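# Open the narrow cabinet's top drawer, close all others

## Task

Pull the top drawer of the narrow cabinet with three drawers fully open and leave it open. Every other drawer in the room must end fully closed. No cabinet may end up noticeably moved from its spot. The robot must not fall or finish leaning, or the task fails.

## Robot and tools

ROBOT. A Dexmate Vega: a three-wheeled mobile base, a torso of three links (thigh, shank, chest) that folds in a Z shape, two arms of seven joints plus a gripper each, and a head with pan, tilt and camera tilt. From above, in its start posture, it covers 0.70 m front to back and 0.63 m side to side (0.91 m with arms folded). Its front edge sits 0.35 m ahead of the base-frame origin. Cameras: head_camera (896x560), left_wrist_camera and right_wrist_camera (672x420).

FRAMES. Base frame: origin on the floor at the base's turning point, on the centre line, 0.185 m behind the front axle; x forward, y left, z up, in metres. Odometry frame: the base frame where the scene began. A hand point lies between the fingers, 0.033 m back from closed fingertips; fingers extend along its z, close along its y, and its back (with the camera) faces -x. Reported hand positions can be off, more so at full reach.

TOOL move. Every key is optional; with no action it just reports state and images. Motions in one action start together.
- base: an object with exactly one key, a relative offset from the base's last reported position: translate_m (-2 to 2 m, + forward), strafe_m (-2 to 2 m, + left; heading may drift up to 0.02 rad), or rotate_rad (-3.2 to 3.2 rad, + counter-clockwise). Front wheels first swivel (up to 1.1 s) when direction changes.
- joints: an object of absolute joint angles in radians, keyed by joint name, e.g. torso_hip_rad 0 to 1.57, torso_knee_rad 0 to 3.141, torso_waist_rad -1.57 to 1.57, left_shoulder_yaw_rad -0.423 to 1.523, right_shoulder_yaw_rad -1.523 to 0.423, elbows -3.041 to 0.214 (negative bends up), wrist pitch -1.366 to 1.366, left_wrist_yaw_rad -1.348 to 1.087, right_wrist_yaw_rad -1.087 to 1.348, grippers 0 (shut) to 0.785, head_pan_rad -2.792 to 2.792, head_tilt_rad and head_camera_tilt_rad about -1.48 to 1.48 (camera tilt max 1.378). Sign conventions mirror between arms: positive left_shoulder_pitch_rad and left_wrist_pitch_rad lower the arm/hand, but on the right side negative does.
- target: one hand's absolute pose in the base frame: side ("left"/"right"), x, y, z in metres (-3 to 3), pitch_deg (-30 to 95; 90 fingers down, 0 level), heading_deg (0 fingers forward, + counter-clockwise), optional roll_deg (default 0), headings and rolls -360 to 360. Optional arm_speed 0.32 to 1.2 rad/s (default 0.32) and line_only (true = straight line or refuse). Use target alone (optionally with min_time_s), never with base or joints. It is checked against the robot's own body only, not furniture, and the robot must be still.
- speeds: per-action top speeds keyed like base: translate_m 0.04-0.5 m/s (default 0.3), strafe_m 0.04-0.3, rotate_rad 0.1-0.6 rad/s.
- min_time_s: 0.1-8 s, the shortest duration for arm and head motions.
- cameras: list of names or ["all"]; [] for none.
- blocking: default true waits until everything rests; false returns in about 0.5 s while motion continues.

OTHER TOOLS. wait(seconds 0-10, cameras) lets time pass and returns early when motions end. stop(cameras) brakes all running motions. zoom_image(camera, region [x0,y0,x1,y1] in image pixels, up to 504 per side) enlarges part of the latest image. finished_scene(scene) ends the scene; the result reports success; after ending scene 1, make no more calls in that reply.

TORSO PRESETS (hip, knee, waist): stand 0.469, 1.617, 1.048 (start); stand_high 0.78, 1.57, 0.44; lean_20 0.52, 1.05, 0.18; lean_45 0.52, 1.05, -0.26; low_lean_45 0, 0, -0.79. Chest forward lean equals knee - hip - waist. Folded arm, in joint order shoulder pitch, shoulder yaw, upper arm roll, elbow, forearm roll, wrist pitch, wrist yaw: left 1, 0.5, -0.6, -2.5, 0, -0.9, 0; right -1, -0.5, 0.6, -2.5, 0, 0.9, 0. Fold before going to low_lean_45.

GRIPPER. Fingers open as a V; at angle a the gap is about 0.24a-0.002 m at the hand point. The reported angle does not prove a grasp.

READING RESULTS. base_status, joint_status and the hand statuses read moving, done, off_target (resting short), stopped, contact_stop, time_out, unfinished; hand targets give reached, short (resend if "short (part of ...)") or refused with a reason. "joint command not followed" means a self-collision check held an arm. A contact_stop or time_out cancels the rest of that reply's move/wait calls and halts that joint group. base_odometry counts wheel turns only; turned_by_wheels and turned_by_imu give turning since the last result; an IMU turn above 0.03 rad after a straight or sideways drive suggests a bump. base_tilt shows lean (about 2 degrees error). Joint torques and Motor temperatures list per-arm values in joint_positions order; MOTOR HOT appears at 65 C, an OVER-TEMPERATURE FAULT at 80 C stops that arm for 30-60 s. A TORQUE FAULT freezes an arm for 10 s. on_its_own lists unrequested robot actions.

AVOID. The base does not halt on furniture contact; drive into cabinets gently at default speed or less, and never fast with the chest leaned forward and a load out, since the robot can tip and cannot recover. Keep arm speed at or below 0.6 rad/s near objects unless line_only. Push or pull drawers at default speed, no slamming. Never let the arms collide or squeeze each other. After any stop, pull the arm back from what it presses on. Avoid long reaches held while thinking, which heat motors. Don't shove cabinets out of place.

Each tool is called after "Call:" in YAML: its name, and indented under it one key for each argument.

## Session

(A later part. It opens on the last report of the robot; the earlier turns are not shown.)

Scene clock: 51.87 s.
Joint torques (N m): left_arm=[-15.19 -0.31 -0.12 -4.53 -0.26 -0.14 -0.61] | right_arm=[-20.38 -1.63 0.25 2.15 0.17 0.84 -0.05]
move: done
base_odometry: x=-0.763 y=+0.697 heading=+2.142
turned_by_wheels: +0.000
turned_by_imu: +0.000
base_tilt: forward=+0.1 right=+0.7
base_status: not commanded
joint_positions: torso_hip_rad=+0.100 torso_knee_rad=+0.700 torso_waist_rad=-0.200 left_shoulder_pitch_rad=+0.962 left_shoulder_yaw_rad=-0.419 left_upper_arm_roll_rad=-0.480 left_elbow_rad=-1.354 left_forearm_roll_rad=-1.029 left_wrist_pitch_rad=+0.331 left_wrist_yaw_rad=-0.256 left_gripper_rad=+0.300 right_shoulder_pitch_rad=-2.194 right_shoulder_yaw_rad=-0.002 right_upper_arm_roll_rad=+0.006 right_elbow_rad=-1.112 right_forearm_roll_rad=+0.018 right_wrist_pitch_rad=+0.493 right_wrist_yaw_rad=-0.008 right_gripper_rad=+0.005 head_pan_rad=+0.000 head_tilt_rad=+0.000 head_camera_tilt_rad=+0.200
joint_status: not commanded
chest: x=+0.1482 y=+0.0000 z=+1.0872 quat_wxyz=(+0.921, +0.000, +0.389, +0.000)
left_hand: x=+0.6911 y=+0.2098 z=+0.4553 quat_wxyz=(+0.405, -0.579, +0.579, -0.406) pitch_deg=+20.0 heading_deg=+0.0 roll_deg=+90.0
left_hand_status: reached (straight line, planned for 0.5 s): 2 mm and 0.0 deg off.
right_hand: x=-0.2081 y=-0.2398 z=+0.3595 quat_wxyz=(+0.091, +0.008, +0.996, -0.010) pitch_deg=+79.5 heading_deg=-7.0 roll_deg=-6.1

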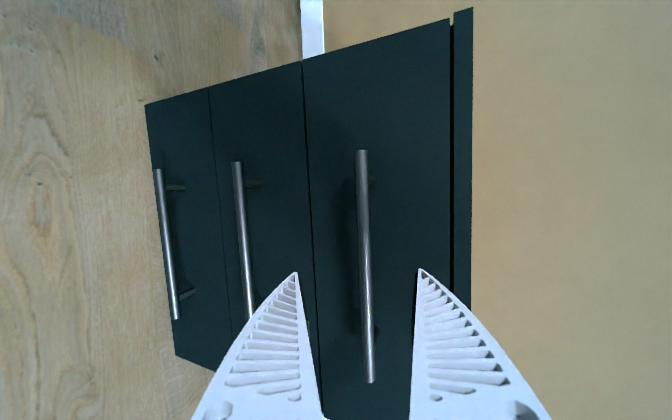

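Call:
move:
  target: {"side":"left","x":0.707,"y":0.21,"z":0.456,"pitch_deg":20,"heading_deg":0,"roll_deg":90}
  cameras: []

Call:
move:
  joints: {"left_gripper_rad": 0.0}
  cameras: ["left_wrist_camera", "head_camera"]

Call:
zoom_image:
  camera: "left_wrist_camera"
  region: [250, 120, 502, 370]

Scene clock: 53.50 s.
Joint torques (N m): left_arm=[-15.99 -0.18 -0.13 -4.4 -0.26 -0.11 -0.7] | right_arm=[-20.25 -1.76 0.25 2.13 0.16 0.81 -0.03]
move: done
base_odometry: x=-0.763 y=+0.697 heading=+2.142
turned_by_wheels: +0.000
turned_by_imu: +0.000
base_tilt: forward=+0.1 right=+0.8
base_status: not commanded
joint_positions: torso_hip_rad=+0.100 torso_knee_rad=+0.700 torso_waist_rad=-0.200 left_shoulder_pitch_rad=+0.922 left_shoulder_yaw_rad=-0.409 left_upper_arm_roll_rad=-0.485 left_elbow_rad=-1.316 left_forearm_roll_rad=-1.026 left_wrist_pitch_rad=+0.320 left_wrist_yaw_rad=-0.249 left_gripper_rad=+0.300 right_shoulder_pitch_rad=-2.194 right_shoulder_yaw_rad=-0.002 right_upper_arm_roll_rad=+0.006 right_elbow_rad=-1.112 right_forearm_roll_rad=+0.018 right_wrist_pitch_rad=+0.493 right_wrist_yaw_rad=-0.008 right_gripper_rad=+0.005 head_pan_rad=+0.000 head_tilt_rad=+0.000 head_camera_tilt_rad=+0.200
joint_status: not commanded
chest: x=+0.1482 y=+0.0000 z=+1.0872 quat_wxyz=(+0.921, +0.000, +0.389, +0.000)
left_hand: x=+0.7055 y=+0.2098 z=+0.4558 quat_wxyz=(+0.405, -0.579, +0.579, -0.406) pitch_deg=+20.0 heading_deg=+0.0 roll_deg=+90.0
left_hand_status: reached (straight line, planned for 0.4 s): 2 mm and 0.0 deg off.
right_hand: x=-0.2081 y=-0.2398 z=+0.3595 quat_wxyz=(+0.091, +0.008, +0.996, -0.010) pitch_deg=+79.5 heading_deg=-7.0 roll_deg=-6.1

Scene clock: 54.33 s.
Joint torques (N m): left_arm=[-16.45 -0.25 -0.04 -4.24 -0.26 -0.08 -0.68] | right_arm=[-20.37 -2.22 0.26 2.19 0.17 0.76 -0.02]
move: done
base_odometry: x=-0.763 y=+0.697 heading=+2.142
turned_by_wheels: +0.000
turned_by_imu: +0.000
base_tilt: forward=+0.0 right=+0.7
base_status: not commanded
joint_positions: torso_hip_rad=+0.100 torso_knee_rad=+0.700 torso_waist_rad=-0.200 left_shoulder_pitch_rad=+0.918 left_shoulder_yaw_rad=-0.408 left_upper_arm_roll_rad=-0.486 left_elbow_rad=-1.313 left_forearm_roll_rad=-1.025 left_wrist_pitch_rad=+0.319 left_wrist_yaw_rad=-0.248 left_gripper_rad=+0.000 right_shoulder_pitch_rad=-2.194 right_shoulder_yaw_rad=-0.002 right_upper_arm_roll_rad=+0.006 right_elbow_rad=-1.112 right_forearm_roll_rad=+0.018 right_wrist_pitch_rad=+0.493 right_wrist_yaw_rad=-0.008 right_gripper_rad=+0.005 head_pan_rad=+0.000 head_tilt_rad=+0.000 head_camera_tilt_rad=+0.200
joint_status: all done
chest: x=+0.1482 y=+0.0000 z=+1.0872 quat_wxyz=(+0.921, +0.000, +0.389, +0.000)
left_hand: x=+0.7067 y=+0.2098 z=+0.4559 quat_wxyz=(+0.405, -0.579, +0.579, -0.406) pitch_deg=+20.0 heading_deg=+0.0 roll_deg=+90.0
right_hand: x=-0.2081 y=-0.2398 z=+0.3595 quat_wxyz=(+0.091, +0.008, +0.996, -0.010) pitch_deg=+79.5 heading_deg=-7.0 roll_deg=-6.1
pictures: head_camera, left_wrist_camera

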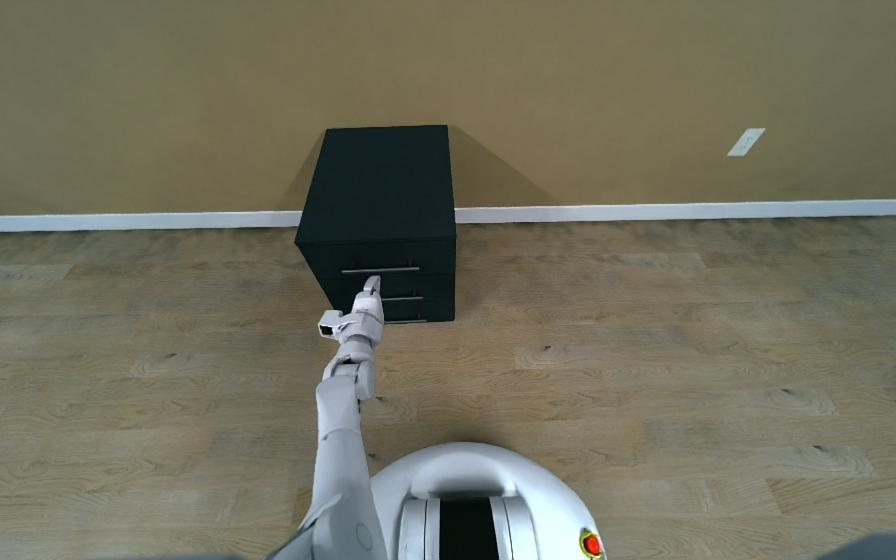

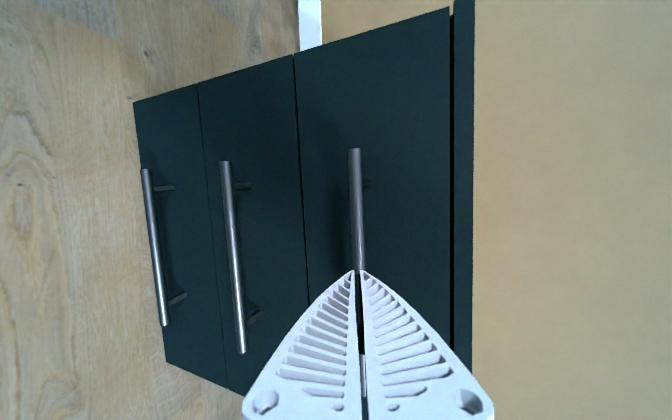

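Scaled by 2.000 from the camera's image (finer frame: 960x600).

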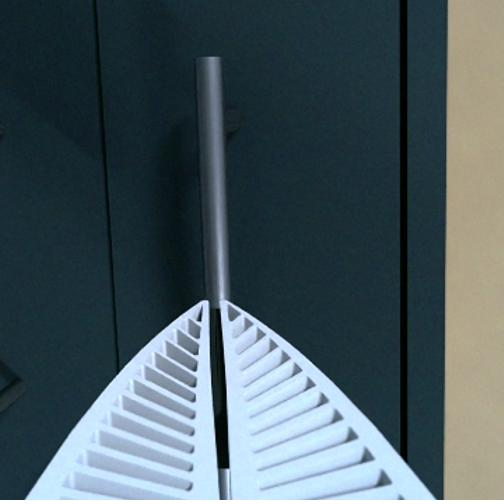

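Call:
move:
  joints: {"left_gripper_rad": 0.25}
  cameras: []

Call:
move:
  target: {"side":"left","x":0.727,"y":0.21,"z":0.450,"pitch_deg":20,"heading_deg":0,"roll_deg":90}
  cameras: ["left_wrist_camera"]

Call:
zoom_image:
  camera: "left_wrist_camera"
  region: [250, 120, 502, 370]

Scene clock: 55.67 s.
Joint torques (N m): left_arm=[-16.8 -0.2 -0.16 -4.11 -0.27 -0.11 -0.69] | right_arm=[-20.31 -2.01 0.29 2.29 0.16 0.8 0]
move: done
base_odometry: x=-0.763 y=+0.697 heading=+2.142
turned_by_wheels: +0.000
turned_by_imu: +0.000
base_tilt: forward=+0.0 right=+0.7
base_status: not commanded
joint_positions: torso_hip_rad=+0.100 torso_knee_rad=+0.700 torso_waist_rad=-0.200 left_shoulder_pitch_rad=+0.918 left_shoulder_yaw_rad=-0.408 left_upper_arm_roll_rad=-0.486 left_elbow_rad=-1.313 left_forearm_roll_rad=-1.025 left_wrist_pitch_rad=+0.319 left_wrist_yaw_rad=-0.248 left_gripper_rad=+0.250 right_shoulder_pitch_rad=-2.194 right_shoulder_yaw_rad=-0.002 right_upper_arm_roll_rad=+0.006 right_elbow_rad=-1.112 right_forearm_roll_rad=+0.018 right_wrist_pitch_rad=+0.493 right_wrist_yaw_rad=-0.008 right_gripper_rad=+0.005 head_pan_rad=+0.000 head_tilt_rad=+0.000 head_camera_tilt_rad=+0.200
joint_status: all done
chest: x=+0.1482 y=+0.0000 z=+1.0872 quat_wxyz=(+0.921, +0.000, +0.389, +0.000)
left_hand: x=+0.7069 y=+0.2098 z=+0.4559 quat_wxyz=(+0.405, -0.579, +0.579, -0.406) pitch_deg=+20.0 heading_deg=+0.0 roll_deg=+90.0
right_hand: x=-0.2081 y=-0.2398 z=+0.3595 quat_wxyz=(+0.091, +0.008, +0.996, -0.010) pitch_deg=+79.5 heading_deg=-7.0 roll_deg=-6.1

Scene clock: 57.37 s.
Joint torques (N m): left_arm=[-18.45 0.05 -0.27 -3.84 -0.21 -0.11 -1.23] | right_arm=[-20.4 -2.23 0.3 2.36 0.17 0.9 0.03]
move: done
base_odometry: x=-0.763 y=+0.697 heading=+2.142
turned_by_wheels: +0.000
turned_by_imu: +0.000
base_tilt: forward=+0.1 right=+0.7
base_status: not commanded
joint_positions: torso_hip_rad=+0.100 torso_knee_rad=+0.700 torso_waist_rad=-0.200 left_shoulder_pitch_rad=+0.848 left_shoulder_yaw_rad=-0.381 left_upper_arm_roll_rad=-0.498 left_elbow_rad=-1.215 left_forearm_roll_rad=-1.018 left_wrist_pitch_rad=+0.291 left_wrist_yaw_rad=-0.264 left_gripper_rad=+0.250 right_shoulder_pitch_rad=-2.194 right_shoulder_yaw_rad=-0.002 right_upper_arm_roll_rad=+0.006 right_elbow_rad=-1.112 right_forearm_roll_rad=+0.018 right_wrist_pitch_rad=+0.493 right_wrist_yaw_rad=-0.008 right_gripper_rad=+0.005 head_pan_rad=+0.000 head_tilt_rad=+0.000 head_camera_tilt_rad=+0.200
joint_status: not commanded
chest: x=+0.1482 y=+0.0000 z=+1.0872 quat_wxyz=(+0.921, +0.000, +0.389, +0.000)
left_hand: x=+0.7261 y=+0.2098 z=+0.4500 quat_wxyz=(+0.405, -0.579, +0.579, -0.406) pitch_deg=+20.0 heading_deg=+0.0 roll_deg=+90.0
left_hand_status: reached (straight line, planned for 0.7 s): 1 mm and 0.0 deg off.
right_hand: x=-0.2081 y=-0.2398 z=+0.3595 quat_wxyz=(+0.091, +0.008, +0.996, -0.010) pitch_deg=+79.5 heading_deg=-7.0 roll_deg=-6.1

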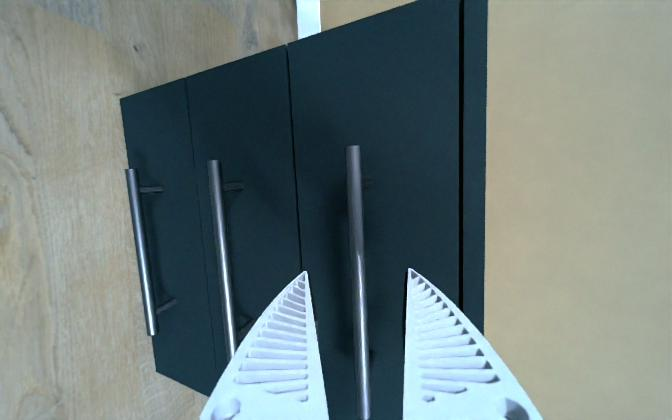

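Scaled by 2.000 from the camera's image (finer frame: 960x600).

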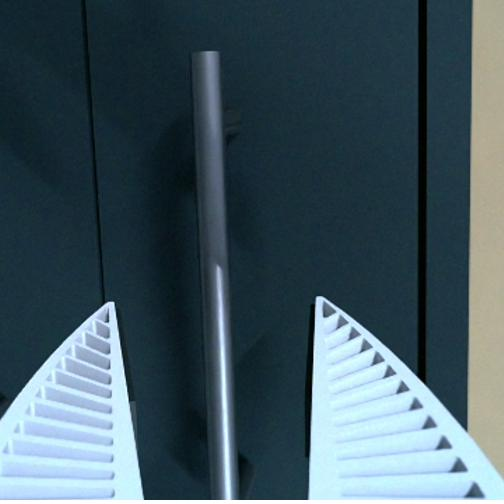

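Call:
move:
  target: {"side":"left","x":0.737,"y":0.21,"z":0.446,"pitch_deg":20,"heading_deg":0,"roll_deg":90}
  cameras: ["left_wrist_camera"]

Call:
move:
  joints: {"left_gripper_rad": 0.0}
  cameras: ["left_wrist_camera"]

Call:
zoom_image:
  camera: "left_wrist_camera"
  region: [250, 120, 502, 370]

Scene clock: 59.43 s.
Joint torques (N m): left_arm=[-18.9 0.05 -0.27 -3.99 -0.21 -0.11 -1.25] | right_arm=[-20.49 -2.04 0.24 2.38 0.17 0.7 0.04]
move: done
base_odometry: x=-0.763 y=+0.697 heading=+2.142
turned_by_wheels: +0.000
turned_by_imu: +0.000
base_tilt: forward=+0.1 right=+0.7
base_status: not commanded
joint_positions: torso_hip_rad=+0.100 torso_knee_rad=+0.700 torso_waist_rad=-0.200 left_shoulder_pitch_rad=+0.807 left_shoulder_yaw_rad=-0.364 left_upper_arm_roll_rad=-0.506 left_elbow_rad=-1.153 left_forearm_roll_rad=-1.014 left_wrist_pitch_rad=+0.273 left_wrist_yaw_rad=-0.279 left_gripper_rad=+0.250 right_shoulder_pitch_rad=-2.194 right_shoulder_yaw_rad=-0.002 right_upper_arm_roll_rad=+0.006 right_elbow_rad=-1.112 right_forearm_roll_rad=+0.018 right_wrist_pitch_rad=+0.493 right_wrist_yaw_rad=-0.008 right_gripper_rad=+0.005 head_pan_rad=+0.000 head_tilt_rad=+0.000 head_camera_tilt_rad=+0.200
joint_status: not commanded
chest: x=+0.1482 y=+0.0000 z=+1.0872 quat_wxyz=(+0.921, +0.000, +0.389, +0.000)
left_hand: x=+0.7362 y=+0.2098 z=+0.4460 quat_wxyz=(+0.405, -0.579, +0.579, -0.406) pitch_deg=+20.0 heading_deg=+0.0 roll_deg=+90.0
left_hand_status: reached (straight line, planned for 0.5 s): 1 mm and 0.0 deg off.
right_hand: x=-0.2081 y=-0.2398 z=+0.3595 quat_wxyz=(+0.091, +0.008, +0.996, -0.010) pitch_deg=+79.5 heading_deg=-7.0 roll_deg=-6.1

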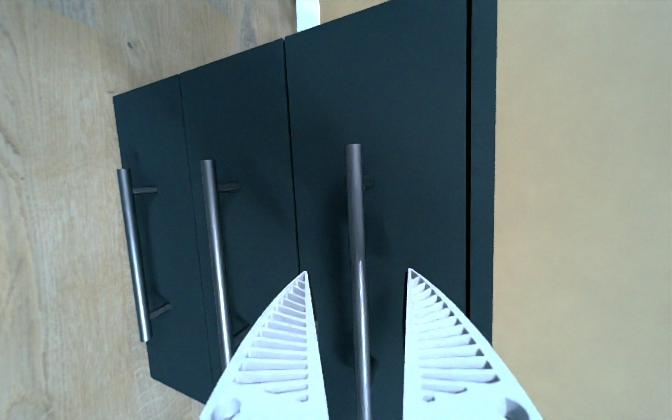

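Scene clock: 60.20 s.
Joint torques (N m): left_arm=[-19.92 0.11 -0.29 -3.82 0.03 -0.12 -0.82] | right_arm=[-20.39 -2.09 0.21 2.36 0.16 0.68 0.04]
move: done
base_odometry: x=-0.763 y=+0.697 heading=+2.142
turned_by_wheels: +0.000
turned_by_imu: +0.000
base_tilt: forward=+0.0 right=+0.7
base_status: not commanded
joint_positions: torso_hip_rad=+0.100 torso_knee_rad=+0.700 torso_waist_rad=-0.200 left_shoulder_pitch_rad=+0.805 left_shoulder_yaw_rad=-0.363 left_upper_arm_roll_rad=-0.506 left_elbow_rad=-1.149 left_forearm_roll_rad=-1.014 left_wrist_pitch_rad=+0.272 left_wrist_yaw_rad=-0.279 left_gripper_rad=+0.000 right_shoulder_pitch_rad=-2.194 right_shoulder_yaw_rad=-0.002 right_upper_arm_roll_rad=+0.006 right_elbow_rad=-1.112 right_forearm_roll_rad=+0.018 right_wrist_pitch_rad=+0.493 right_wrist_yaw_rad=-0.008 right_gripper_rad=+0.005 head_pan_rad=+0.000 head_tilt_rad=+0.000 head_camera_tilt_rad=+0.200
joint_status: all done
chest: x=+0.1482 y=+0.0000 z=+1.0872 quat_wxyz=(+0.921, +0.000, +0.389, +0.000)
left_hand: x=+0.7368 y=+0.2098 z=+0.4459 quat_wxyz=(+0.405, -0.579, +0.579, -0.406) pitch_deg=+20.0 heading_deg=+0.0 roll_deg=+90.0
right_hand: x=-0.2081 y=-0.2398 z=+0.3595 quat_wxyz=(+0.091, +0.008, +0.996, -0.010) pitch_deg=+79.5 heading_deg=-7.0 roll_deg=-6.1

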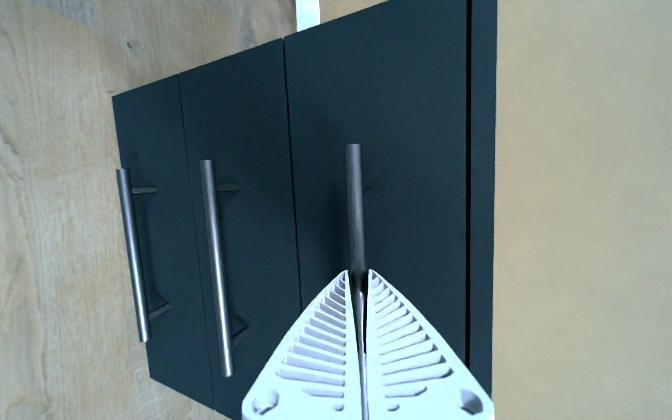

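Scaled by 2.000 from the camera's image (finer frame: 960x600).

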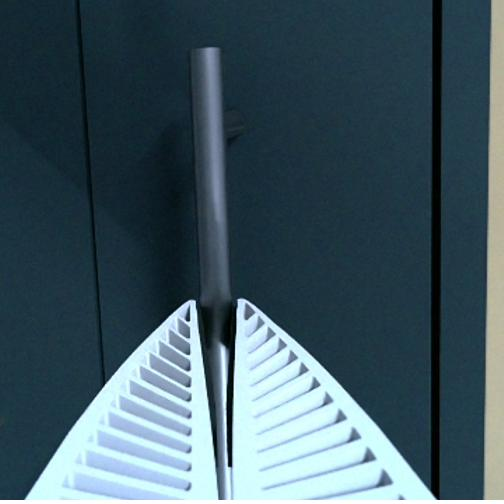

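Call:
move:
  base: {"translate_m": -0.3}
  speeds: {"translate_m": 0.2}
  cameras: ["head_camera", "left_wrist_camera"]

Scene clock: 63.30 s.
Joint torques (N m): left_arm=[-19.18 -0.43 0.01 -4.3 -0.21 -0.05 -0.77] | right_arm=[-20.28 -1.91 0.22 2.43 0.18 0.69 0.09]
move: done
base_odometry: x=-0.600 y=+0.445 heading=+2.141
turned_by_wheels: -0.001
turned_by_imu: +0.000
base_tilt: forward=+0.1 right=+0.7
base_status: done
joint_positions: torso_hip_rad=+0.100 torso_knee_rad=+0.700 torso_waist_rad=-0.200 left_shoulder_pitch_rad=+0.805 left_shoulder_yaw_rad=-0.363 left_upper_arm_roll_rad=-0.506 left_elbow_rad=-1.149 left_forearm_roll_rad=-1.014 left_wrist_pitch_rad=+0.271 left_wrist_yaw_rad=-0.280 left_gripper_rad=+0.000 right_shoulder_pitch_rad=-2.194 right_shoulder_yaw_rad=-0.002 right_upper_arm_roll_rad=+0.006 right_elbow_rad=-1.112 right_forearm_roll_rad=+0.018 right_wrist_pitch_rad=+0.493 right_wrist_yaw_rad=-0.008 right_gripper_rad=+0.005 head_pan_rad=+0.000 head_tilt_rad=+0.000 head_camera_tilt_rad=+0.200
joint_status: not commanded
chest: x=+0.1482 y=+0.0000 z=+1.0872 quat_wxyz=(+0.921, +0.000, +0.389, +0.000)
left_hand: x=+0.7369 y=+0.2098 z=+0.4459 quat_wxyz=(+0.405, -0.579, +0.579, -0.406) pitch_deg=+20.0 heading_deg=+0.0 roll_deg=+90.0
right_hand: x=-0.2081 y=-0.2398 z=+0.3595 quat_wxyz=(+0.091, +0.008, +0.996, -0.010) pitch_deg=+79.5 heading_deg=-7.0 roll_deg=-6.1

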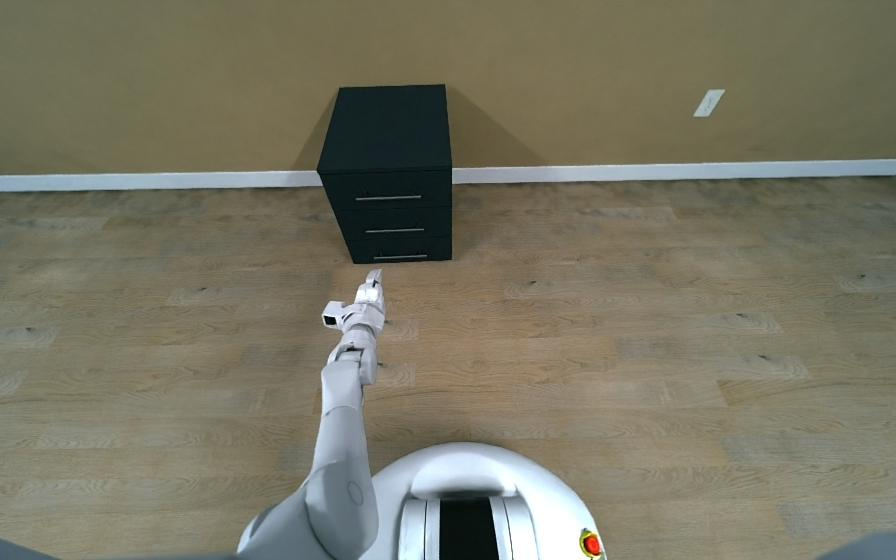

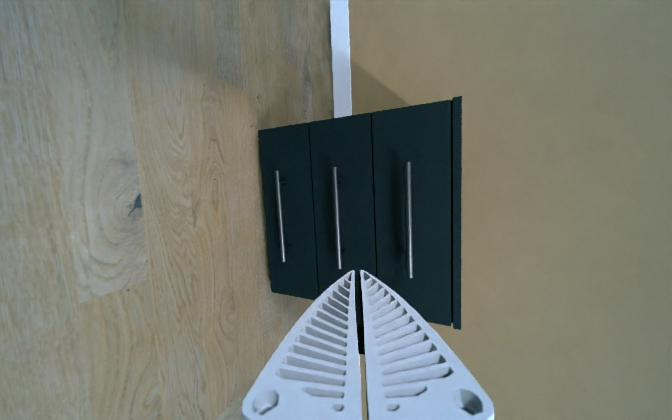

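Call:
move:
  target: {"side":"left","x":0.71,"y":0.21,"z":0.52,"pitch_deg":70,"heading_deg":0,"roll_deg":90}
  cameras: ["left_wrist_camera"]

Call:
move:
  base: {"translate_m": 0.29}
  joints: {"left_gripper_rad": 0.12}
  cameras: ["left_wrist_camera", "head_camera"]

Scene clock: 70.47 s.
Joint torques (N m): left_arm=[-28.8 4.57 -8.33 -3.93 1.3 -0.06 -0.16] | right_arm=[-20.42 -1.49 0.34 2.55 0.17 0.84 0.06]
move: done
base_odometry: x=-0.600 y=+0.445 heading=+2.141
turned_by_wheels: +0.000
turned_by_imu: +0.000
base_tilt: forward=+0.0 right=+0.7
base_status: not commanded
joint_positions: torso_hip_rad=+0.100 torso_knee_rad=+0.700 torso_waist_rad=-0.200 left_shoulder_pitch_rad=+0.181 left_shoulder_yaw_rad=+0.748 left_upper_arm_roll_rad=+1.014 left_elbow_rad=-1.724 left_forearm_roll_rad=-2.551 left_wrist_pitch_rad=-0.801 left_wrist_yaw_rad=+1.083 left_gripper_rad=+0.000 right_shoulder_pitch_rad=-2.194 right_shoulder_yaw_rad=-0.002 right_upper_arm_roll_rad=+0.006 right_elbow_rad=-1.112 right_forearm_roll_rad=+0.018 right_wrist_pitch_rad=+0.493 right_wrist_yaw_rad=-0.008 right_gripper_rad=+0.005 head_pan_rad=+0.000 head_tilt_rad=+0.000 head_camera_tilt_rad=+0.200
joint_status: not commanded
chest: x=+0.1482 y=+0.0000 z=+1.0872 quat_wxyz=(+0.921, +0.000, +0.389, +0.000)
left_hand: x=+0.7124 y=+0.2092 z=+0.5211 quat_wxyz=(+0.125, -0.696, +0.696, -0.126) pitch_deg=+69.6 heading_deg=-0.2 roll_deg=+89.8
left_hand_status: reached (checked arc [no straight line was possible; over the whole arc the hand travels 0.65 m to end 0.08 m from its start, up to 0.28 m off the straight line; left_forearm_roll_rad turns most, 1.54 rad; on the way or at its end the hand turns up to 50 deg from its attitude at the start], planned for 5.2 s): 3 mm and 0.4 deg off.
right_hand: x=-0.2081 y=-0.2398 z=+0.3595 quat_wxyz=(+0.091, +0.008, +0.996, -0.010) pitch_deg=+79.5 heading_deg=-7.0 roll_deg=-6.1

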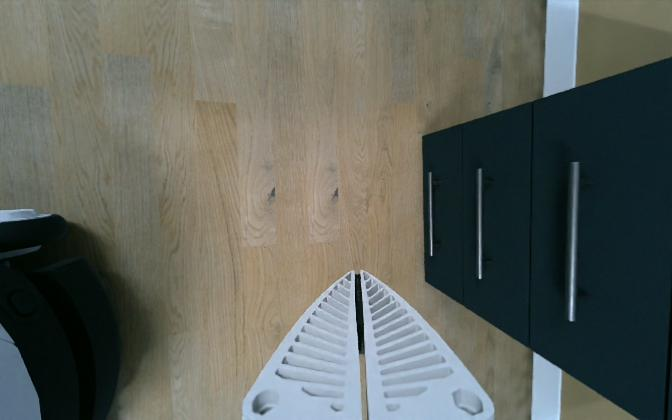

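Scene clock: 72.97 s.
Joint torques (N m): left_arm=[-28.66 4.35 -8.4 -3.96 1.23 -0.12 -0.11] | right_arm=[-20.62 -1.28 0.34 2.57 0.12 0.9 0.1]
move: done
base_odometry: x=-0.757 y=+0.688 heading=+2.141
turned_by_wheels: +0.000
turned_by_imu: +0.000
base_tilt: forward=+0.0 right=+0.7
base_status: done
joint_positions: torso_hip_rad=+0.100 torso_knee_rad=+0.700 torso_waist_rad=-0.200 left_shoulder_pitch_rad=+0.180 left_shoulder_yaw_rad=+0.751 left_upper_arm_roll_rad=+1.018 left_elbow_rad=-1.726 left_forearm_roll_rad=-2.555 left_wrist_pitch_rad=-0.804 left_wrist_yaw_rad=+1.087 left_gripper_rad=+0.120 right_shoulder_pitch_rad=-2.194 right_shoulder_yaw_rad=-0.002 right_upper_arm_roll_rad=+0.006 right_elbow_rad=-1.112 right_forearm_roll_rad=+0.018 right_wrist_pitch_rad=+0.493 right_wrist_yaw_rad=-0.008 right_gripper_rad=+0.005 head_pan_rad=+0.000 head_tilt_rad=+0.000 head_camera_tilt_rad=+0.200
joint_status: all done
chest: x=+0.1482 y=+0.0000 z=+1.0872 quat_wxyz=(+0.921, +0.000, +0.389, +0.000)
left_hand: x=+0.7100 y=+0.2100 z=+0.5199 quat_wxyz=(+0.123, -0.696, +0.696, -0.123) pitch_deg=+70.0 heading_deg=+0.0 roll_deg=+90.0
right_hand: x=-0.2081 y=-0.2398 z=+0.3595 quat_wxyz=(+0.091, +0.008, +0.996, -0.010) pitch_deg=+79.5 heading_deg=-7.0 roll_deg=-6.1
pictures: head_camera, left_wrist_camera

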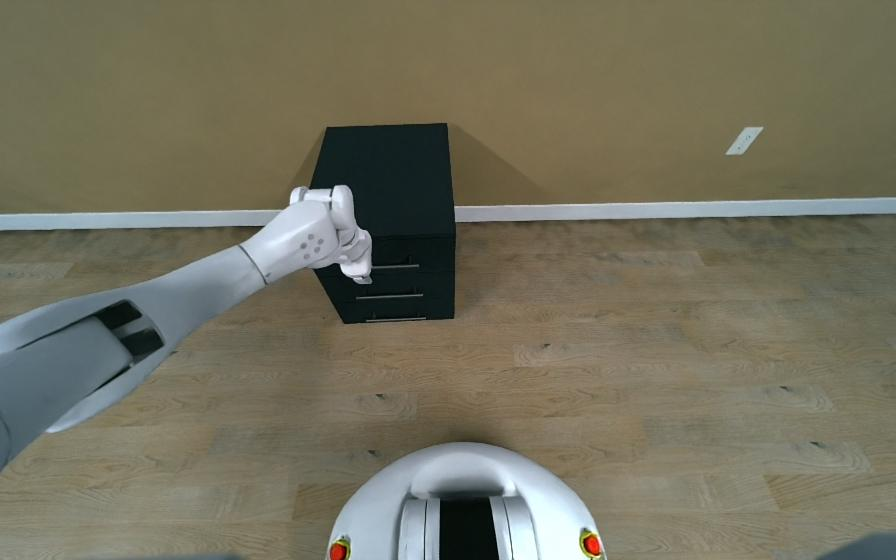

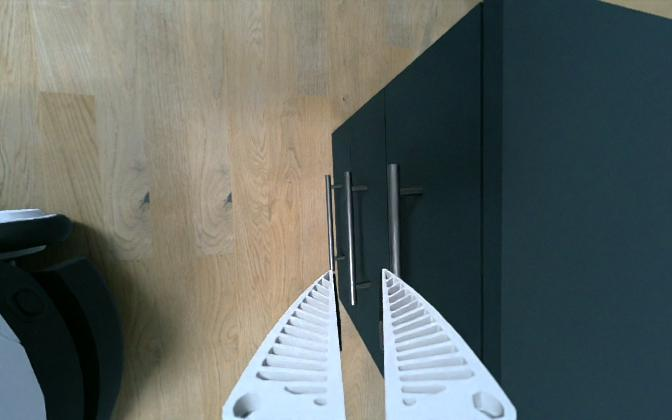

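Call:
move:
  target: {"side":"left","x":0.75,"y":0.21,"z":0.500,"pitch_deg":70,"heading_deg":0,"roll_deg":90,"line_only":true}
  cameras: ["left_wrist_camera"]

Call:
zoom_image:
  camera: "left_wrist_camera"
  region: [250, 120, 502, 370]

Scene clock: 75.73 s.
Joint torques (N m): left_arm=[-30.53 -1.36 -7.86 -2.98 1.13 0.62 -0.66] | right_arm=[-20.53 -1.12 0.35 2.38 0.13 1.05 0.08]
move: done
base_odometry: x=-0.757 y=+0.688 heading=+2.141
turned_by_wheels: +0.000
turned_by_imu: +0.000
base_tilt: forward=+0.0 right=+0.7
base_status: not commanded
joint_positions: torso_hip_rad=+0.100 torso_knee_rad=+0.700 torso_waist_rad=-0.200 left_shoulder_pitch_rad=+0.110 left_shoulder_yaw_rad=+0.637 left_upper_arm_roll_rad=+1.033 left_elbow_rad=-1.469 left_forearm_roll_rad=-2.585 left_wrist_pitch_rad=-0.678 left_wrist_yaw_rad=+1.025 left_gripper_rad=+0.120 right_shoulder_pitch_rad=-2.194 right_shoulder_yaw_rad=-0.002 right_upper_arm_roll_rad=+0.006 right_elbow_rad=-1.112 right_forearm_roll_rad=+0.018 right_wrist_pitch_rad=+0.493 right_wrist_yaw_rad=-0.008 right_gripper_rad=+0.005 head_pan_rad=+0.000 head_tilt_rad=+0.000 head_camera_tilt_rad=+0.200
joint_status: not commanded
chest: x=+0.1482 y=+0.0000 z=+1.0872 quat_wxyz=(+0.921, +0.000, +0.389, +0.000)
left_hand: x=+0.7493 y=+0.2101 z=+0.5001 quat_wxyz=(+0.123, -0.696, +0.696, -0.123) pitch_deg=+70.0 heading_deg=+0.0 roll_deg=-90.0
left_hand_status: reached (straight line, planned for 1.2 s): 1 mm and 0.0 deg off.
right_hand: x=-0.2081 y=-0.2398 z=+0.3595 quat_wxyz=(+0.091, +0.008, +0.996, -0.010) pitch_deg=+79.5 heading_deg=-7.0 roll_deg=-6.1

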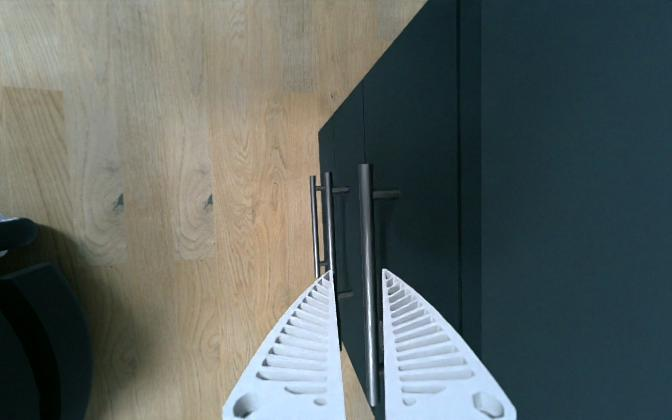

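Scaled by 2.000 from the camera's image (finer frame: 960x600).

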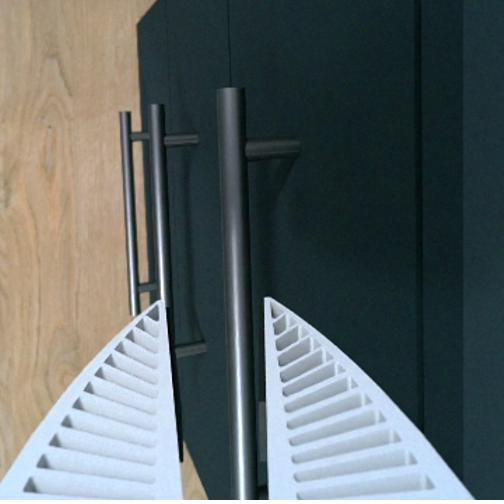

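Call:
move:
  joints: {"left_gripper_rad": 0.08}
  cameras: []

Call:
move:
  target: {"side":"left","x":0.763,"y":0.21,"z":0.484,"pitch_deg":70,"heading_deg":0,"roll_deg":90,"line_only":true}
  cameras: ["left_wrist_camera"]

Call:
zoom_image:
  camera: "left_wrist_camera"
  region: [250, 120, 502, 370]

Scene clock: 76.90 s.
Joint torques (N m): left_arm=[-30.61 -1.21 -7.72 -2.97 1.07 0.59 -0.65] | right_arm=[-20.24 -1.09 0.42 2.28 0.13 1.05 0.07]
move: done
base_odometry: x=-0.757 y=+0.688 heading=+2.141
turned_by_wheels: +0.000
turned_by_imu: +0.000
base_tilt: forward=+0.1 right=+0.8
base_status: not commanded
joint_positions: torso_hip_rad=+0.100 torso_knee_rad=+0.700 torso_waist_rad=-0.200 left_shoulder_pitch_rad=+0.109 left_shoulder_yaw_rad=+0.635 left_upper_arm_roll_rad=+1.033 left_elbow_rad=-1.466 left_forearm_roll_rad=-2.585 left_wrist_pitch_rad=-0.676 left_wrist_yaw_rad=+1.024 left_gripper_rad=+0.080 right_shoulder_pitch_rad=-2.194 right_shoulder_yaw_rad=-0.002 right_upper_arm_roll_rad=+0.006 right_elbow_rad=-1.112 right_forearm_roll_rad=+0.018 right_wrist_pitch_rad=+0.493 right_wrist_yaw_rad=-0.008 right_gripper_rad=+0.005 head_pan_rad=+0.000 head_tilt_rad=+0.000 head_camera_tilt_rad=+0.200
joint_status: all done
chest: x=+0.1482 y=+0.0000 z=+1.0872 quat_wxyz=(+0.921, +0.000, +0.389, +0.000)
left_hand: x=+0.7498 y=+0.2101 z=+0.4999 quat_wxyz=(+0.123, -0.696, +0.696, -0.123) pitch_deg=+70.0 heading_deg=+0.0 roll_deg=-90.0
right_hand: x=-0.2081 y=-0.2398 z=+0.3595 quat_wxyz=(+0.091, +0.008, +0.996, -0.010) pitch_deg=+79.5 heading_deg=-7.0 roll_deg=-6.1

Scene clock: 78.77 s.
Joint torques (N m): left_arm=[-30.95 -1.55 -7.17 -2.99 0.97 0.43 -0.69] | right_arm=[-20.21 -1.22 0.43 2.37 0.15 1.13 0.09]
move: done
base_odometry: x=-0.757 y=+0.688 heading=+2.141
turned_by_wheels: +0.000
turned_by_imu: +0.000
base_tilt: forward=+0.1 right=+0.7
base_status: not commanded
joint_positions: torso_hip_rad=+0.100 torso_knee_rad=+0.700 torso_waist_rad=-0.200 left_shoulder_pitch_rad=+0.088 left_shoulder_yaw_rad=+0.579 left_upper_arm_roll_rad=+1.042 left_elbow_rad=-1.337 left_forearm_roll_rad=-2.598 left_wrist_pitch_rad=-0.615 left_wrist_yaw_rad=+0.979 left_gripper_rad=+0.080 right_shoulder_pitch_rad=-2.194 right_shoulder_yaw_rad=-0.002 right_upper_arm_roll_rad=+0.006 right_elbow_rad=-1.112 right_forearm_roll_rad=+0.018 right_wrist_pitch_rad=+0.493 right_wrist_yaw_rad=-0.008 right_gripper_rad=+0.005 head_pan_rad=+0.000 head_tilt_rad=+0.000 head_camera_tilt_rad=+0.200
joint_status: not commanded
chest: x=+0.1482 y=+0.0000 z=+1.0872 quat_wxyz=(+0.921, +0.000, +0.389, +0.000)
left_hand: x=+0.7625 y=+0.2101 z=+0.4843 quat_wxyz=(+0.123, -0.696, +0.696, -0.123) pitch_deg=+70.0 heading_deg=+0.0 roll_deg=-90.0
left_hand_status: reached (straight line, planned for 0.7 s): 1 mm and 0.0 deg off.
right_hand: x=-0.2081 y=-0.2398 z=+0.3595 quat_wxyz=(+0.091, +0.008, +0.996, -0.010) pitch_deg=+79.5 heading_deg=-7.0 roll_deg=-6.1

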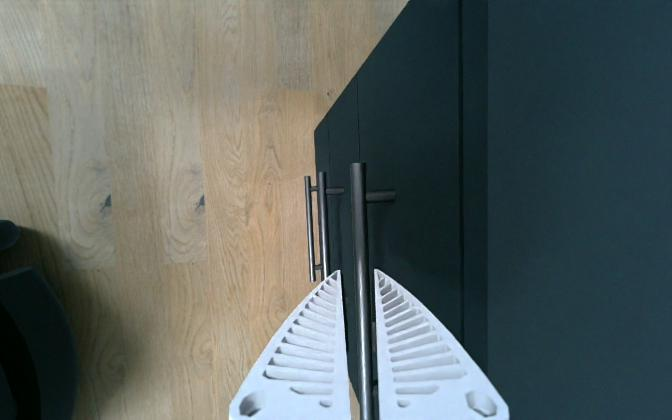

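Scaled by 2.000 from the camera's image (finer frame: 960x600).

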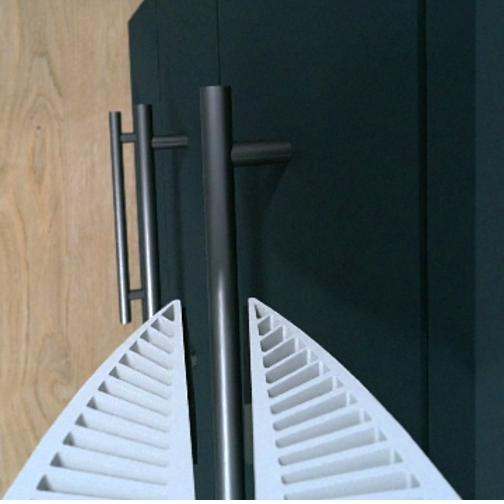

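Call:
move:
  target: {"side":"left","x":0.77,"y":0.21,"z":0.469,"pitch_deg":70,"heading_deg":0,"roll_deg":90,"line_only":true}
  cameras: []

Call:
move:
  joints: {"left_gripper_rad": 0.0}
  cameras: ["left_wrist_camera"]

Call:
zoom_image:
  camera: "left_wrist_camera"
  region: [250, 120, 502, 370]

Scene clock: 80.77 s.
Joint torques (N m): left_arm=[-31.17 -1.82 -6.67 -3.21 0.89 0.32 -0.7] | right_arm=[-20.27 -1.21 0.44 2.38 0.15 1.07 0.14]
move: done
base_odometry: x=-0.757 y=+0.688 heading=+2.141
turned_by_wheels: +0.000
turned_by_imu: +0.000
base_tilt: forward=+0.1 right=+0.7
base_status: not commanded
joint_positions: torso_hip_rad=+0.100 torso_knee_rad=+0.700 torso_waist_rad=-0.200 left_shoulder_pitch_rad=+0.076 left_shoulder_yaw_rad=+0.533 left_upper_arm_roll_rad=+1.049 left_elbow_rad=-1.232 left_forearm_roll_rad=-2.608 left_wrist_pitch_rad=-0.565 left_wrist_yaw_rad=+0.937 left_gripper_rad=+0.080 right_shoulder_pitch_rad=-2.194 right_shoulder_yaw_rad=-0.002 right_upper_arm_roll_rad=+0.006 right_elbow_rad=-1.112 right_forearm_roll_rad=+0.018 right_wrist_pitch_rad=+0.493 right_wrist_yaw_rad=-0.008 right_gripper_rad=+0.005 head_pan_rad=+0.000 head_tilt_rad=+0.000 head_camera_tilt_rad=+0.200
joint_status: not commanded
chest: x=+0.1482 y=+0.0000 z=+1.0872 quat_wxyz=(+0.921, +0.000, +0.389, +0.000)
left_hand: x=+0.7696 y=+0.2101 z=+0.4694 quat_wxyz=(+0.123, -0.696, +0.696, -0.123) pitch_deg=+70.0 heading_deg=+0.0 roll_deg=-90.0
left_hand_status: reached (straight line, planned for 0.7 s): 1 mm and 0.0 deg off.
right_hand: x=-0.2081 y=-0.2398 z=+0.3595 quat_wxyz=(+0.091, +0.008, +0.996, -0.010) pitch_deg=+79.5 heading_deg=-7.0 roll_deg=-6.1

Scene clock: 81.30 s.
Joint torques (N m): left_arm=[-27.45 -1.69 -4.98 -2.39 0.15 0.44 -0.06] | right_arm=[-20.27 -1.11 0.44 2.54 0.17 1.11 0.14]
move: done
base_odometry: x=-0.757 y=+0.688 heading=+2.141
turned_by_wheels: +0.000
turned_by_imu: +0.000
base_tilt: forward=+0.1 right=+0.8
base_status: not commanded
joint_positions: torso_hip_rad=+0.100 torso_knee_rad=+0.700 torso_waist_rad=-0.200 left_shoulder_pitch_rad=+0.075 left_shoulder_yaw_rad=+0.532 left_upper_arm_roll_rad=+1.049 left_elbow_rad=-1.229 left_forearm_roll_rad=-2.608 left_wrist_pitch_rad=-0.564 left_wrist_yaw_rad=+0.935 left_gripper_rad=+0.000 right_shoulder_pitch_rad=-2.194 right_shoulder_yaw_rad=-0.002 right_upper_arm_roll_rad=+0.006 right_elbow_rad=-1.112 right_forearm_roll_rad=+0.018 right_wrist_pitch_rad=+0.493 right_wrist_yaw_rad=-0.008 right_gripper_rad=+0.005 head_pan_rad=+0.000 head_tilt_rad=+0.000 head_camera_tilt_rad=+0.200
joint_status: all done
chest: x=+0.1482 y=+0.0000 z=+1.0872 quat_wxyz=(+0.921, +0.000, +0.389, +0.000)
left_hand: x=+0.7700 y=+0.2101 z=+0.4692 quat_wxyz=(+0.123, -0.696, +0.696, -0.123) pitch_deg=+70.0 heading_deg=+0.0 roll_deg=-90.0
right_hand: x=-0.2081 y=-0.2398 z=+0.3595 quat_wxyz=(+0.091, +0.008, +0.996, -0.010) pitch_deg=+79.5 heading_deg=-7.0 roll_deg=-6.1

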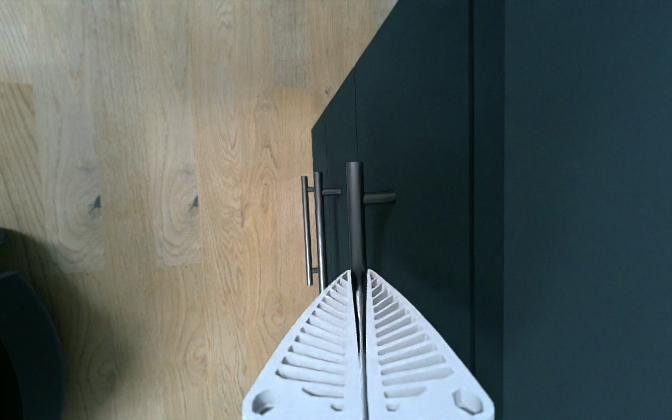

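Scaled by 2.000 from the camera's image (finer frame: 960x600).

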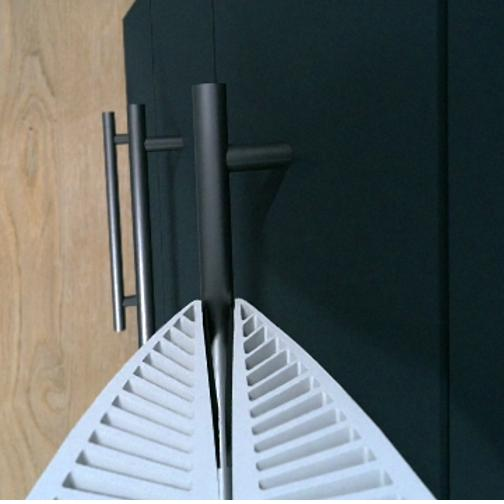

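Call:
move:
  base: {"translate_m": -0.1}
  speeds: {"translate_m": 0.1}
  cameras: ["left_wrist_camera", "head_camera"]

Scene clock: 83.33 s.
Joint torques (N m): left_arm=[-24 -1.52 -6.84 -3.15 0.89 0.38 -0.28] | right_arm=[-20.06 -1.14 0.39 2.47 0.18 1.09 0.17]
move: done
base_odometry: x=-0.703 y=+0.604 heading=+2.141
turned_by_wheels: +0.000
turned_by_imu: +0.001
base_tilt: forward=+0.1 right=+0.7
base_status: done
joint_positions: torso_hip_rad=+0.100 torso_knee_rad=+0.700 torso_waist_rad=-0.200 left_shoulder_pitch_rad=+0.075 left_shoulder_yaw_rad=+0.531 left_upper_arm_roll_rad=+1.049 left_elbow_rad=-1.228 left_forearm_roll_rad=-2.609 left_wrist_pitch_rad=-0.563 left_wrist_yaw_rad=+0.935 left_gripper_rad=+0.000 right_shoulder_pitch_rad=-2.194 right_shoulder_yaw_rad=-0.002 right_upper_arm_roll_rad=+0.006 right_elbow_rad=-1.112 right_forearm_roll_rad=+0.018 right_wrist_pitch_rad=+0.493 right_wrist_yaw_rad=-0.008 right_gripper_rad=+0.005 head_pan_rad=+0.000 head_tilt_rad=+0.000 head_camera_tilt_rad=+0.200
joint_status: not commanded
chest: x=+0.1482 y=+0.0000 z=+1.0872 quat_wxyz=(+0.921, +0.000, +0.389, +0.000)
left_hand: x=+0.7700 y=+0.2101 z=+0.4691 quat_wxyz=(+0.123, -0.696, +0.696, -0.123) pitch_deg=+70.0 heading_deg=+0.0 roll_deg=-90.0
right_hand: x=-0.2081 y=-0.2398 z=+0.3595 quat_wxyz=(+0.091, +0.008, +0.996, -0.010) pitch_deg=+79.5 heading_deg=-7.0 roll_deg=-6.1
pictures: head_camera, left_wrist_camera

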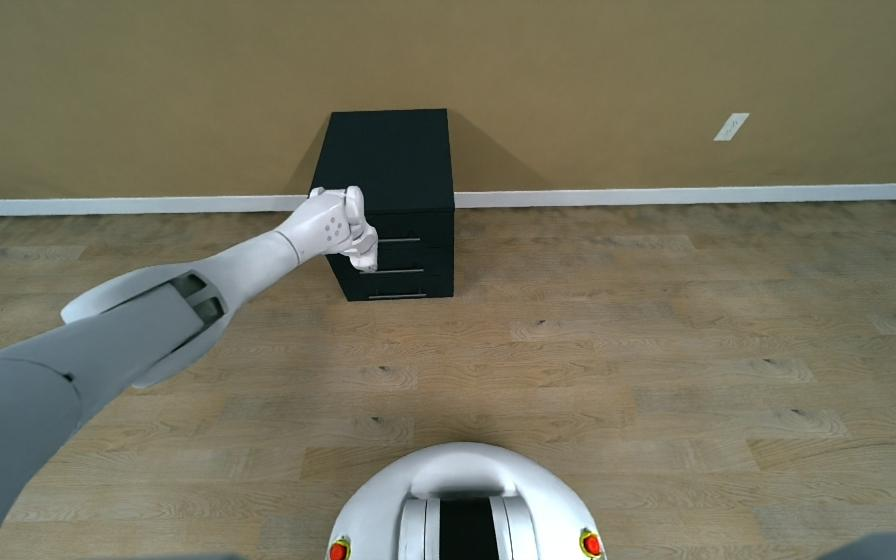

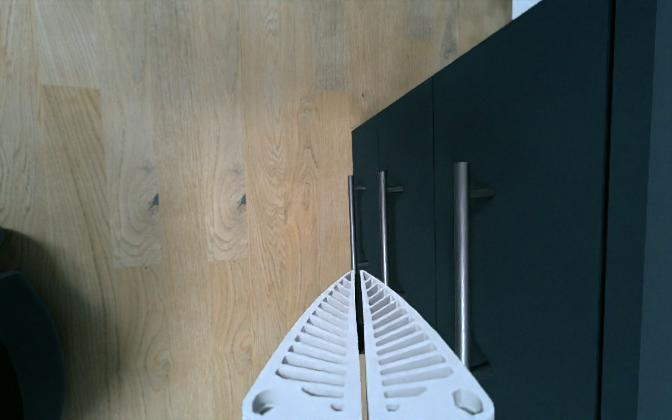

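Call:
move:
  target: {"side":"left","x":0.745,"y":0.21,"z":0.52,"pitch_deg":72,"heading_deg":0,"roll_deg":90,"line_only":true}
  cameras: []

Call:
move:
  base: {"translate_m": 0.1}
  joints: {"left_gripper_rad": 0.09}
  cameras: ["left_wrist_camera"]

Call:
zoom_image:
  camera: "left_wrist_camera"
  region: [250, 120, 502, 370]

Scene clock: 88.27 s.
Joint torques (N m): left_arm=[-30.48 4.04 -7.85 -3.87 1.03 -0.2 -0.2] | right_arm=[-19.57 -1.09 0.48 2.77 0.18 1.17 0.17]
move: done
base_odometry: x=-0.703 y=+0.604 heading=+2.141
turned_by_wheels: +0.000
turned_by_imu: +0.000
base_tilt: forward=+0.1 right=+0.8
base_status: not commanded
joint_positions: torso_hip_rad=+0.100 torso_knee_rad=+0.700 torso_waist_rad=-0.200 left_shoulder_pitch_rad=+0.053 left_shoulder_yaw_rad=+0.666 left_upper_arm_roll_rad=+1.070 left_elbow_rad=-1.510 left_forearm_roll_rad=-2.622 left_wrist_pitch_rad=-0.709 left_wrist_yaw_rad=+1.085 left_gripper_rad=+0.000 right_shoulder_pitch_rad=-2.194 right_shoulder_yaw_rad=-0.002 right_upper_arm_roll_rad=+0.006 right_elbow_rad=-1.112 right_forearm_roll_rad=+0.018 right_wrist_pitch_rad=+0.493 right_wrist_yaw_rad=-0.008 right_gripper_rad=+0.005 head_pan_rad=+0.000 head_tilt_rad=+0.000 head_camera_tilt_rad=+0.200
joint_status: not commanded
chest: x=+0.1482 y=+0.0000 z=+1.0872 quat_wxyz=(+0.921, +0.000, +0.389, +0.000)
left_hand: x=+0.7455 y=+0.2100 z=+0.5192 quat_wxyz=(+0.111, -0.698, +0.698, -0.111) pitch_deg=+72.0 heading_deg=+0.0 roll_deg=+90.0
left_hand_status: reached (straight line, planned for 1.2 s): 1 mm and 0.0 deg off.
right_hand: x=-0.2081 y=-0.2398 z=+0.3595 quat_wxyz=(+0.091, +0.008, +0.996, -0.010) pitch_deg=+79.5 heading_deg=-7.0 roll_deg=-6.1

Scene clock: 89.97 s.
Joint torques (N m): left_arm=[-30.83 4.03 -8.01 -3.81 1.04 0.03 -0.18] | right_arm=[-19.6 -1.2 0.43 2.84 0.19 1.16 0.14]
move: done
base_odometry: x=-0.757 y=+0.688 heading=+2.141
turned_by_wheels: +0.000
turned_by_imu: -0.001
base_tilt: forward=+0.0 right=+0.8
base_status: done
joint_positions: torso_hip_rad=+0.100 torso_knee_rad=+0.700 torso_waist_rad=-0.200 left_shoulder_pitch_rad=+0.053 left_shoulder_yaw_rad=+0.668 left_upper_arm_roll_rad=+1.071 left_elbow_rad=-1.514 left_forearm_roll_rad=-2.622 left_wrist_pitch_rad=-0.711 left_wrist_yaw_rad=+1.087 left_gripper_rad=+0.090 right_shoulder_pitch_rad=-2.194 right_shoulder_yaw_rad=-0.002 right_upper_arm_roll_rad=+0.006 right_elbow_rad=-1.112 right_forearm_roll_rad=+0.018 right_wrist_pitch_rad=+0.493 right_wrist_yaw_rad=-0.008 right_gripper_rad=+0.005 head_pan_rad=+0.000 head_tilt_rad=+0.000 head_camera_tilt_rad=+0.200
joint_status: all done
chest: x=+0.1482 y=+0.0000 z=+1.0872 quat_wxyz=(+0.921, +0.000, +0.389, +0.000)
left_hand: x=+0.7450 y=+0.2099 z=+0.5198 quat_wxyz=(+0.111, -0.698, +0.698, -0.111) pitch_deg=+72.0 heading_deg=+0.0 roll_deg=+90.0
right_hand: x=-0.2081 y=-0.2398 z=+0.3595 quat_wxyz=(+0.091, +0.008, +0.996, -0.010) pitch_deg=+79.5 heading_deg=-7.0 roll_deg=-6.1

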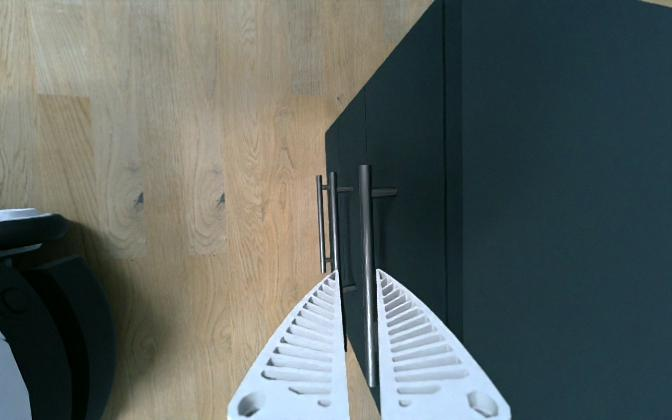

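Scaled by 2.000 from the camera's image (finer frame: 960x600).

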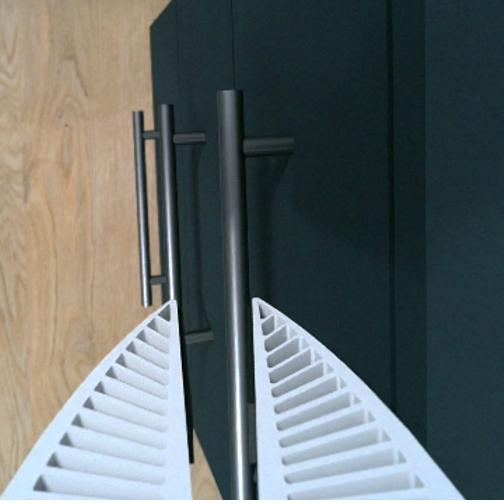

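Call:
move:
  target: {"side":"left","x":0.7723,"y":0.21,"z":0.468,"pitch_deg":72,"heading_deg":0,"roll_deg":90,"line_only":true}
  cameras: ["left_wrist_camera"]

Call:
move:
  target: {"side":"left","x":0.7757,"y":0.21,"z":0.4575,"pitch_deg":72,"heading_deg":0,"roll_deg":90,"line_only":true}
  cameras: ["left_wrist_camera"]

Call:
zoom_image:
  camera: "left_wrist_camera"
  region: [250, 120, 502, 370]

Scene clock: 93.10 s.
Joint torques (N m): left_arm=[-32.23 -1.34 -6.59 -2.51 0.77 0.24 -0.81] | right_arm=[-19.8 -0.97 0.31 2.76 0.19 0.84 0.15]
move: done
base_odometry: x=-0.757 y=+0.688 heading=+2.141
turned_by_wheels: +0.000
turned_by_imu: +0.000
base_tilt: forward=+0.1 right=+0.7
base_status: not commanded
joint_positions: torso_hip_rad=+0.100 torso_knee_rad=+0.700 torso_waist_rad=-0.200 left_shoulder_pitch_rad=+0.021 left_shoulder_yaw_rad=+0.510 left_upper_arm_roll_rad=+1.093 left_elbow_rad=-1.157 left_forearm_roll_rad=-2.655 left_wrist_pitch_rad=-0.539 left_wrist_yaw_rad=+0.948 left_gripper_rad=+0.090 right_shoulder_pitch_rad=-2.194 right_shoulder_yaw_rad=-0.002 right_upper_arm_roll_rad=+0.006 right_elbow_rad=-1.112 right_forearm_roll_rad=+0.018 right_wrist_pitch_rad=+0.493 right_wrist_yaw_rad=-0.008 right_gripper_rad=+0.005 head_pan_rad=+0.000 head_tilt_rad=+0.000 head_camera_tilt_rad=+0.200
joint_status: not commanded
chest: x=+0.1482 y=+0.0000 z=+1.0872 quat_wxyz=(+0.921, +0.000, +0.389, +0.000)
left_hand: x=+0.7719 y=+0.2101 z=+0.4684 quat_wxyz=(+0.111, -0.699, +0.698, -0.110) pitch_deg=+72.0 heading_deg=+0.0 roll_deg=-90.0
left_hand_status: reached (straight line, planned for 1.5 s): 1 mm and 0.0 deg off.
right_hand: x=-0.2081 y=-0.2398 z=+0.3595 quat_wxyz=(+0.091, +0.008, +0.996, -0.010) pitch_deg=+79.5 heading_deg=-7.0 roll_deg=-6.1

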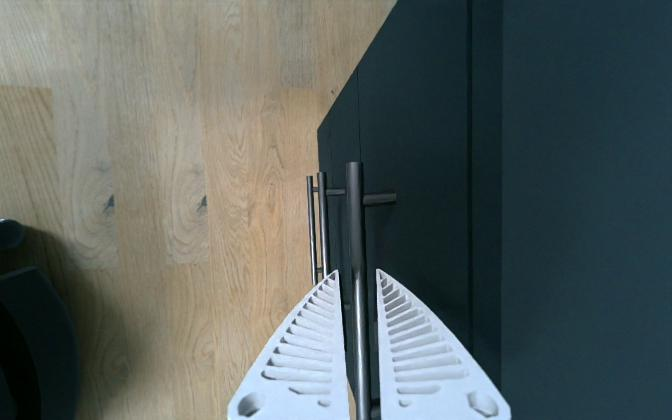

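Scene clock: 94.67 s.
Joint torques (N m): left_arm=[-31.99 -1.47 -6.22 -2.54 0.73 -0.13 -0.77] | right_arm=[-19.92 -0.89 0.31 2.67 0.18 0.86 0.14]
move: done
base_odometry: x=-0.757 y=+0.688 heading=+2.141
turned_by_wheels: +0.000
turned_by_imu: +0.000
base_tilt: forward=+0.1 right=+0.7
base_status: not commanded
joint_positions: torso_hip_rad=+0.100 torso_knee_rad=+0.700 torso_waist_rad=-0.200 left_shoulder_pitch_rad=+0.014 left_shoulder_yaw_rad=+0.476 left_upper_arm_roll_rad=+1.098 left_elbow_rad=-1.079 left_forearm_roll_rad=-2.661 left_wrist_pitch_rad=-0.502 left_wrist_yaw_rad=+0.919 left_gripper_rad=+0.090 right_shoulder_pitch_rad=-2.194 right_shoulder_yaw_rad=-0.002 right_upper_arm_roll_rad=+0.006 right_elbow_rad=-1.112 right_forearm_roll_rad=+0.018 right_wrist_pitch_rad=+0.493 right_wrist_yaw_rad=-0.008 right_gripper_rad=+0.005 head_pan_rad=+0.000 head_tilt_rad=+0.000 head_camera_tilt_rad=+0.200
joint_status: not commanded
chest: x=+0.1482 y=+0.0000 z=+1.0872 quat_wxyz=(+0.921, +0.000, +0.389, +0.000)
left_hand: x=+0.7754 y=+0.2101 z=+0.4579 quat_wxyz=(+0.111, -0.699, +0.698, -0.110) pitch_deg=+72.0 heading_deg=+0.0 roll_deg=-90.0
left_hand_status: reached (straight line, planned for 0.6 s): 1 mm and 0.0 deg off.
right_hand: x=-0.2081 y=-0.2398 z=+0.3595 quat_wxyz=(+0.091, +0.008, +0.996, -0.010) pitch_deg=+79.5 heading_deg=-7.0 roll_deg=-6.1

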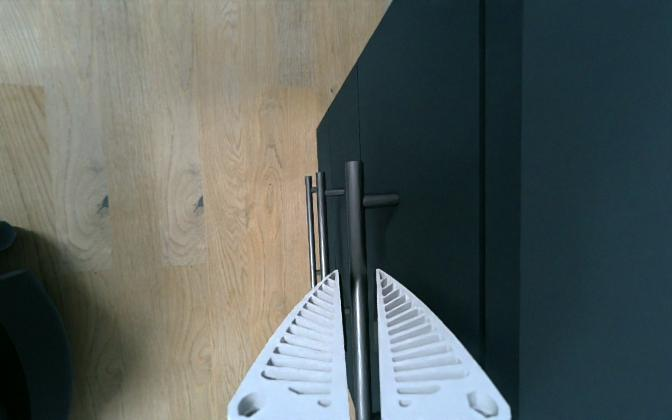

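Scaled by 2.000 from the camera's image (finer frame: 960x600).

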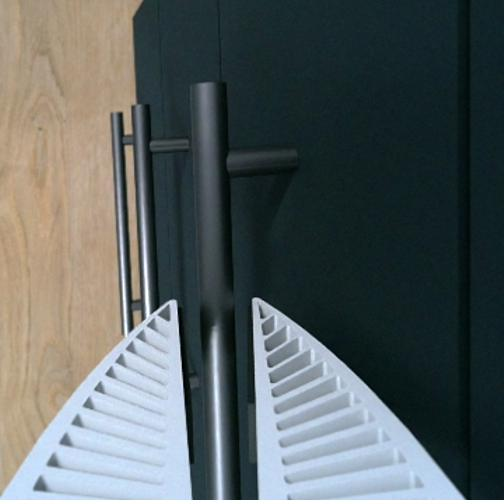

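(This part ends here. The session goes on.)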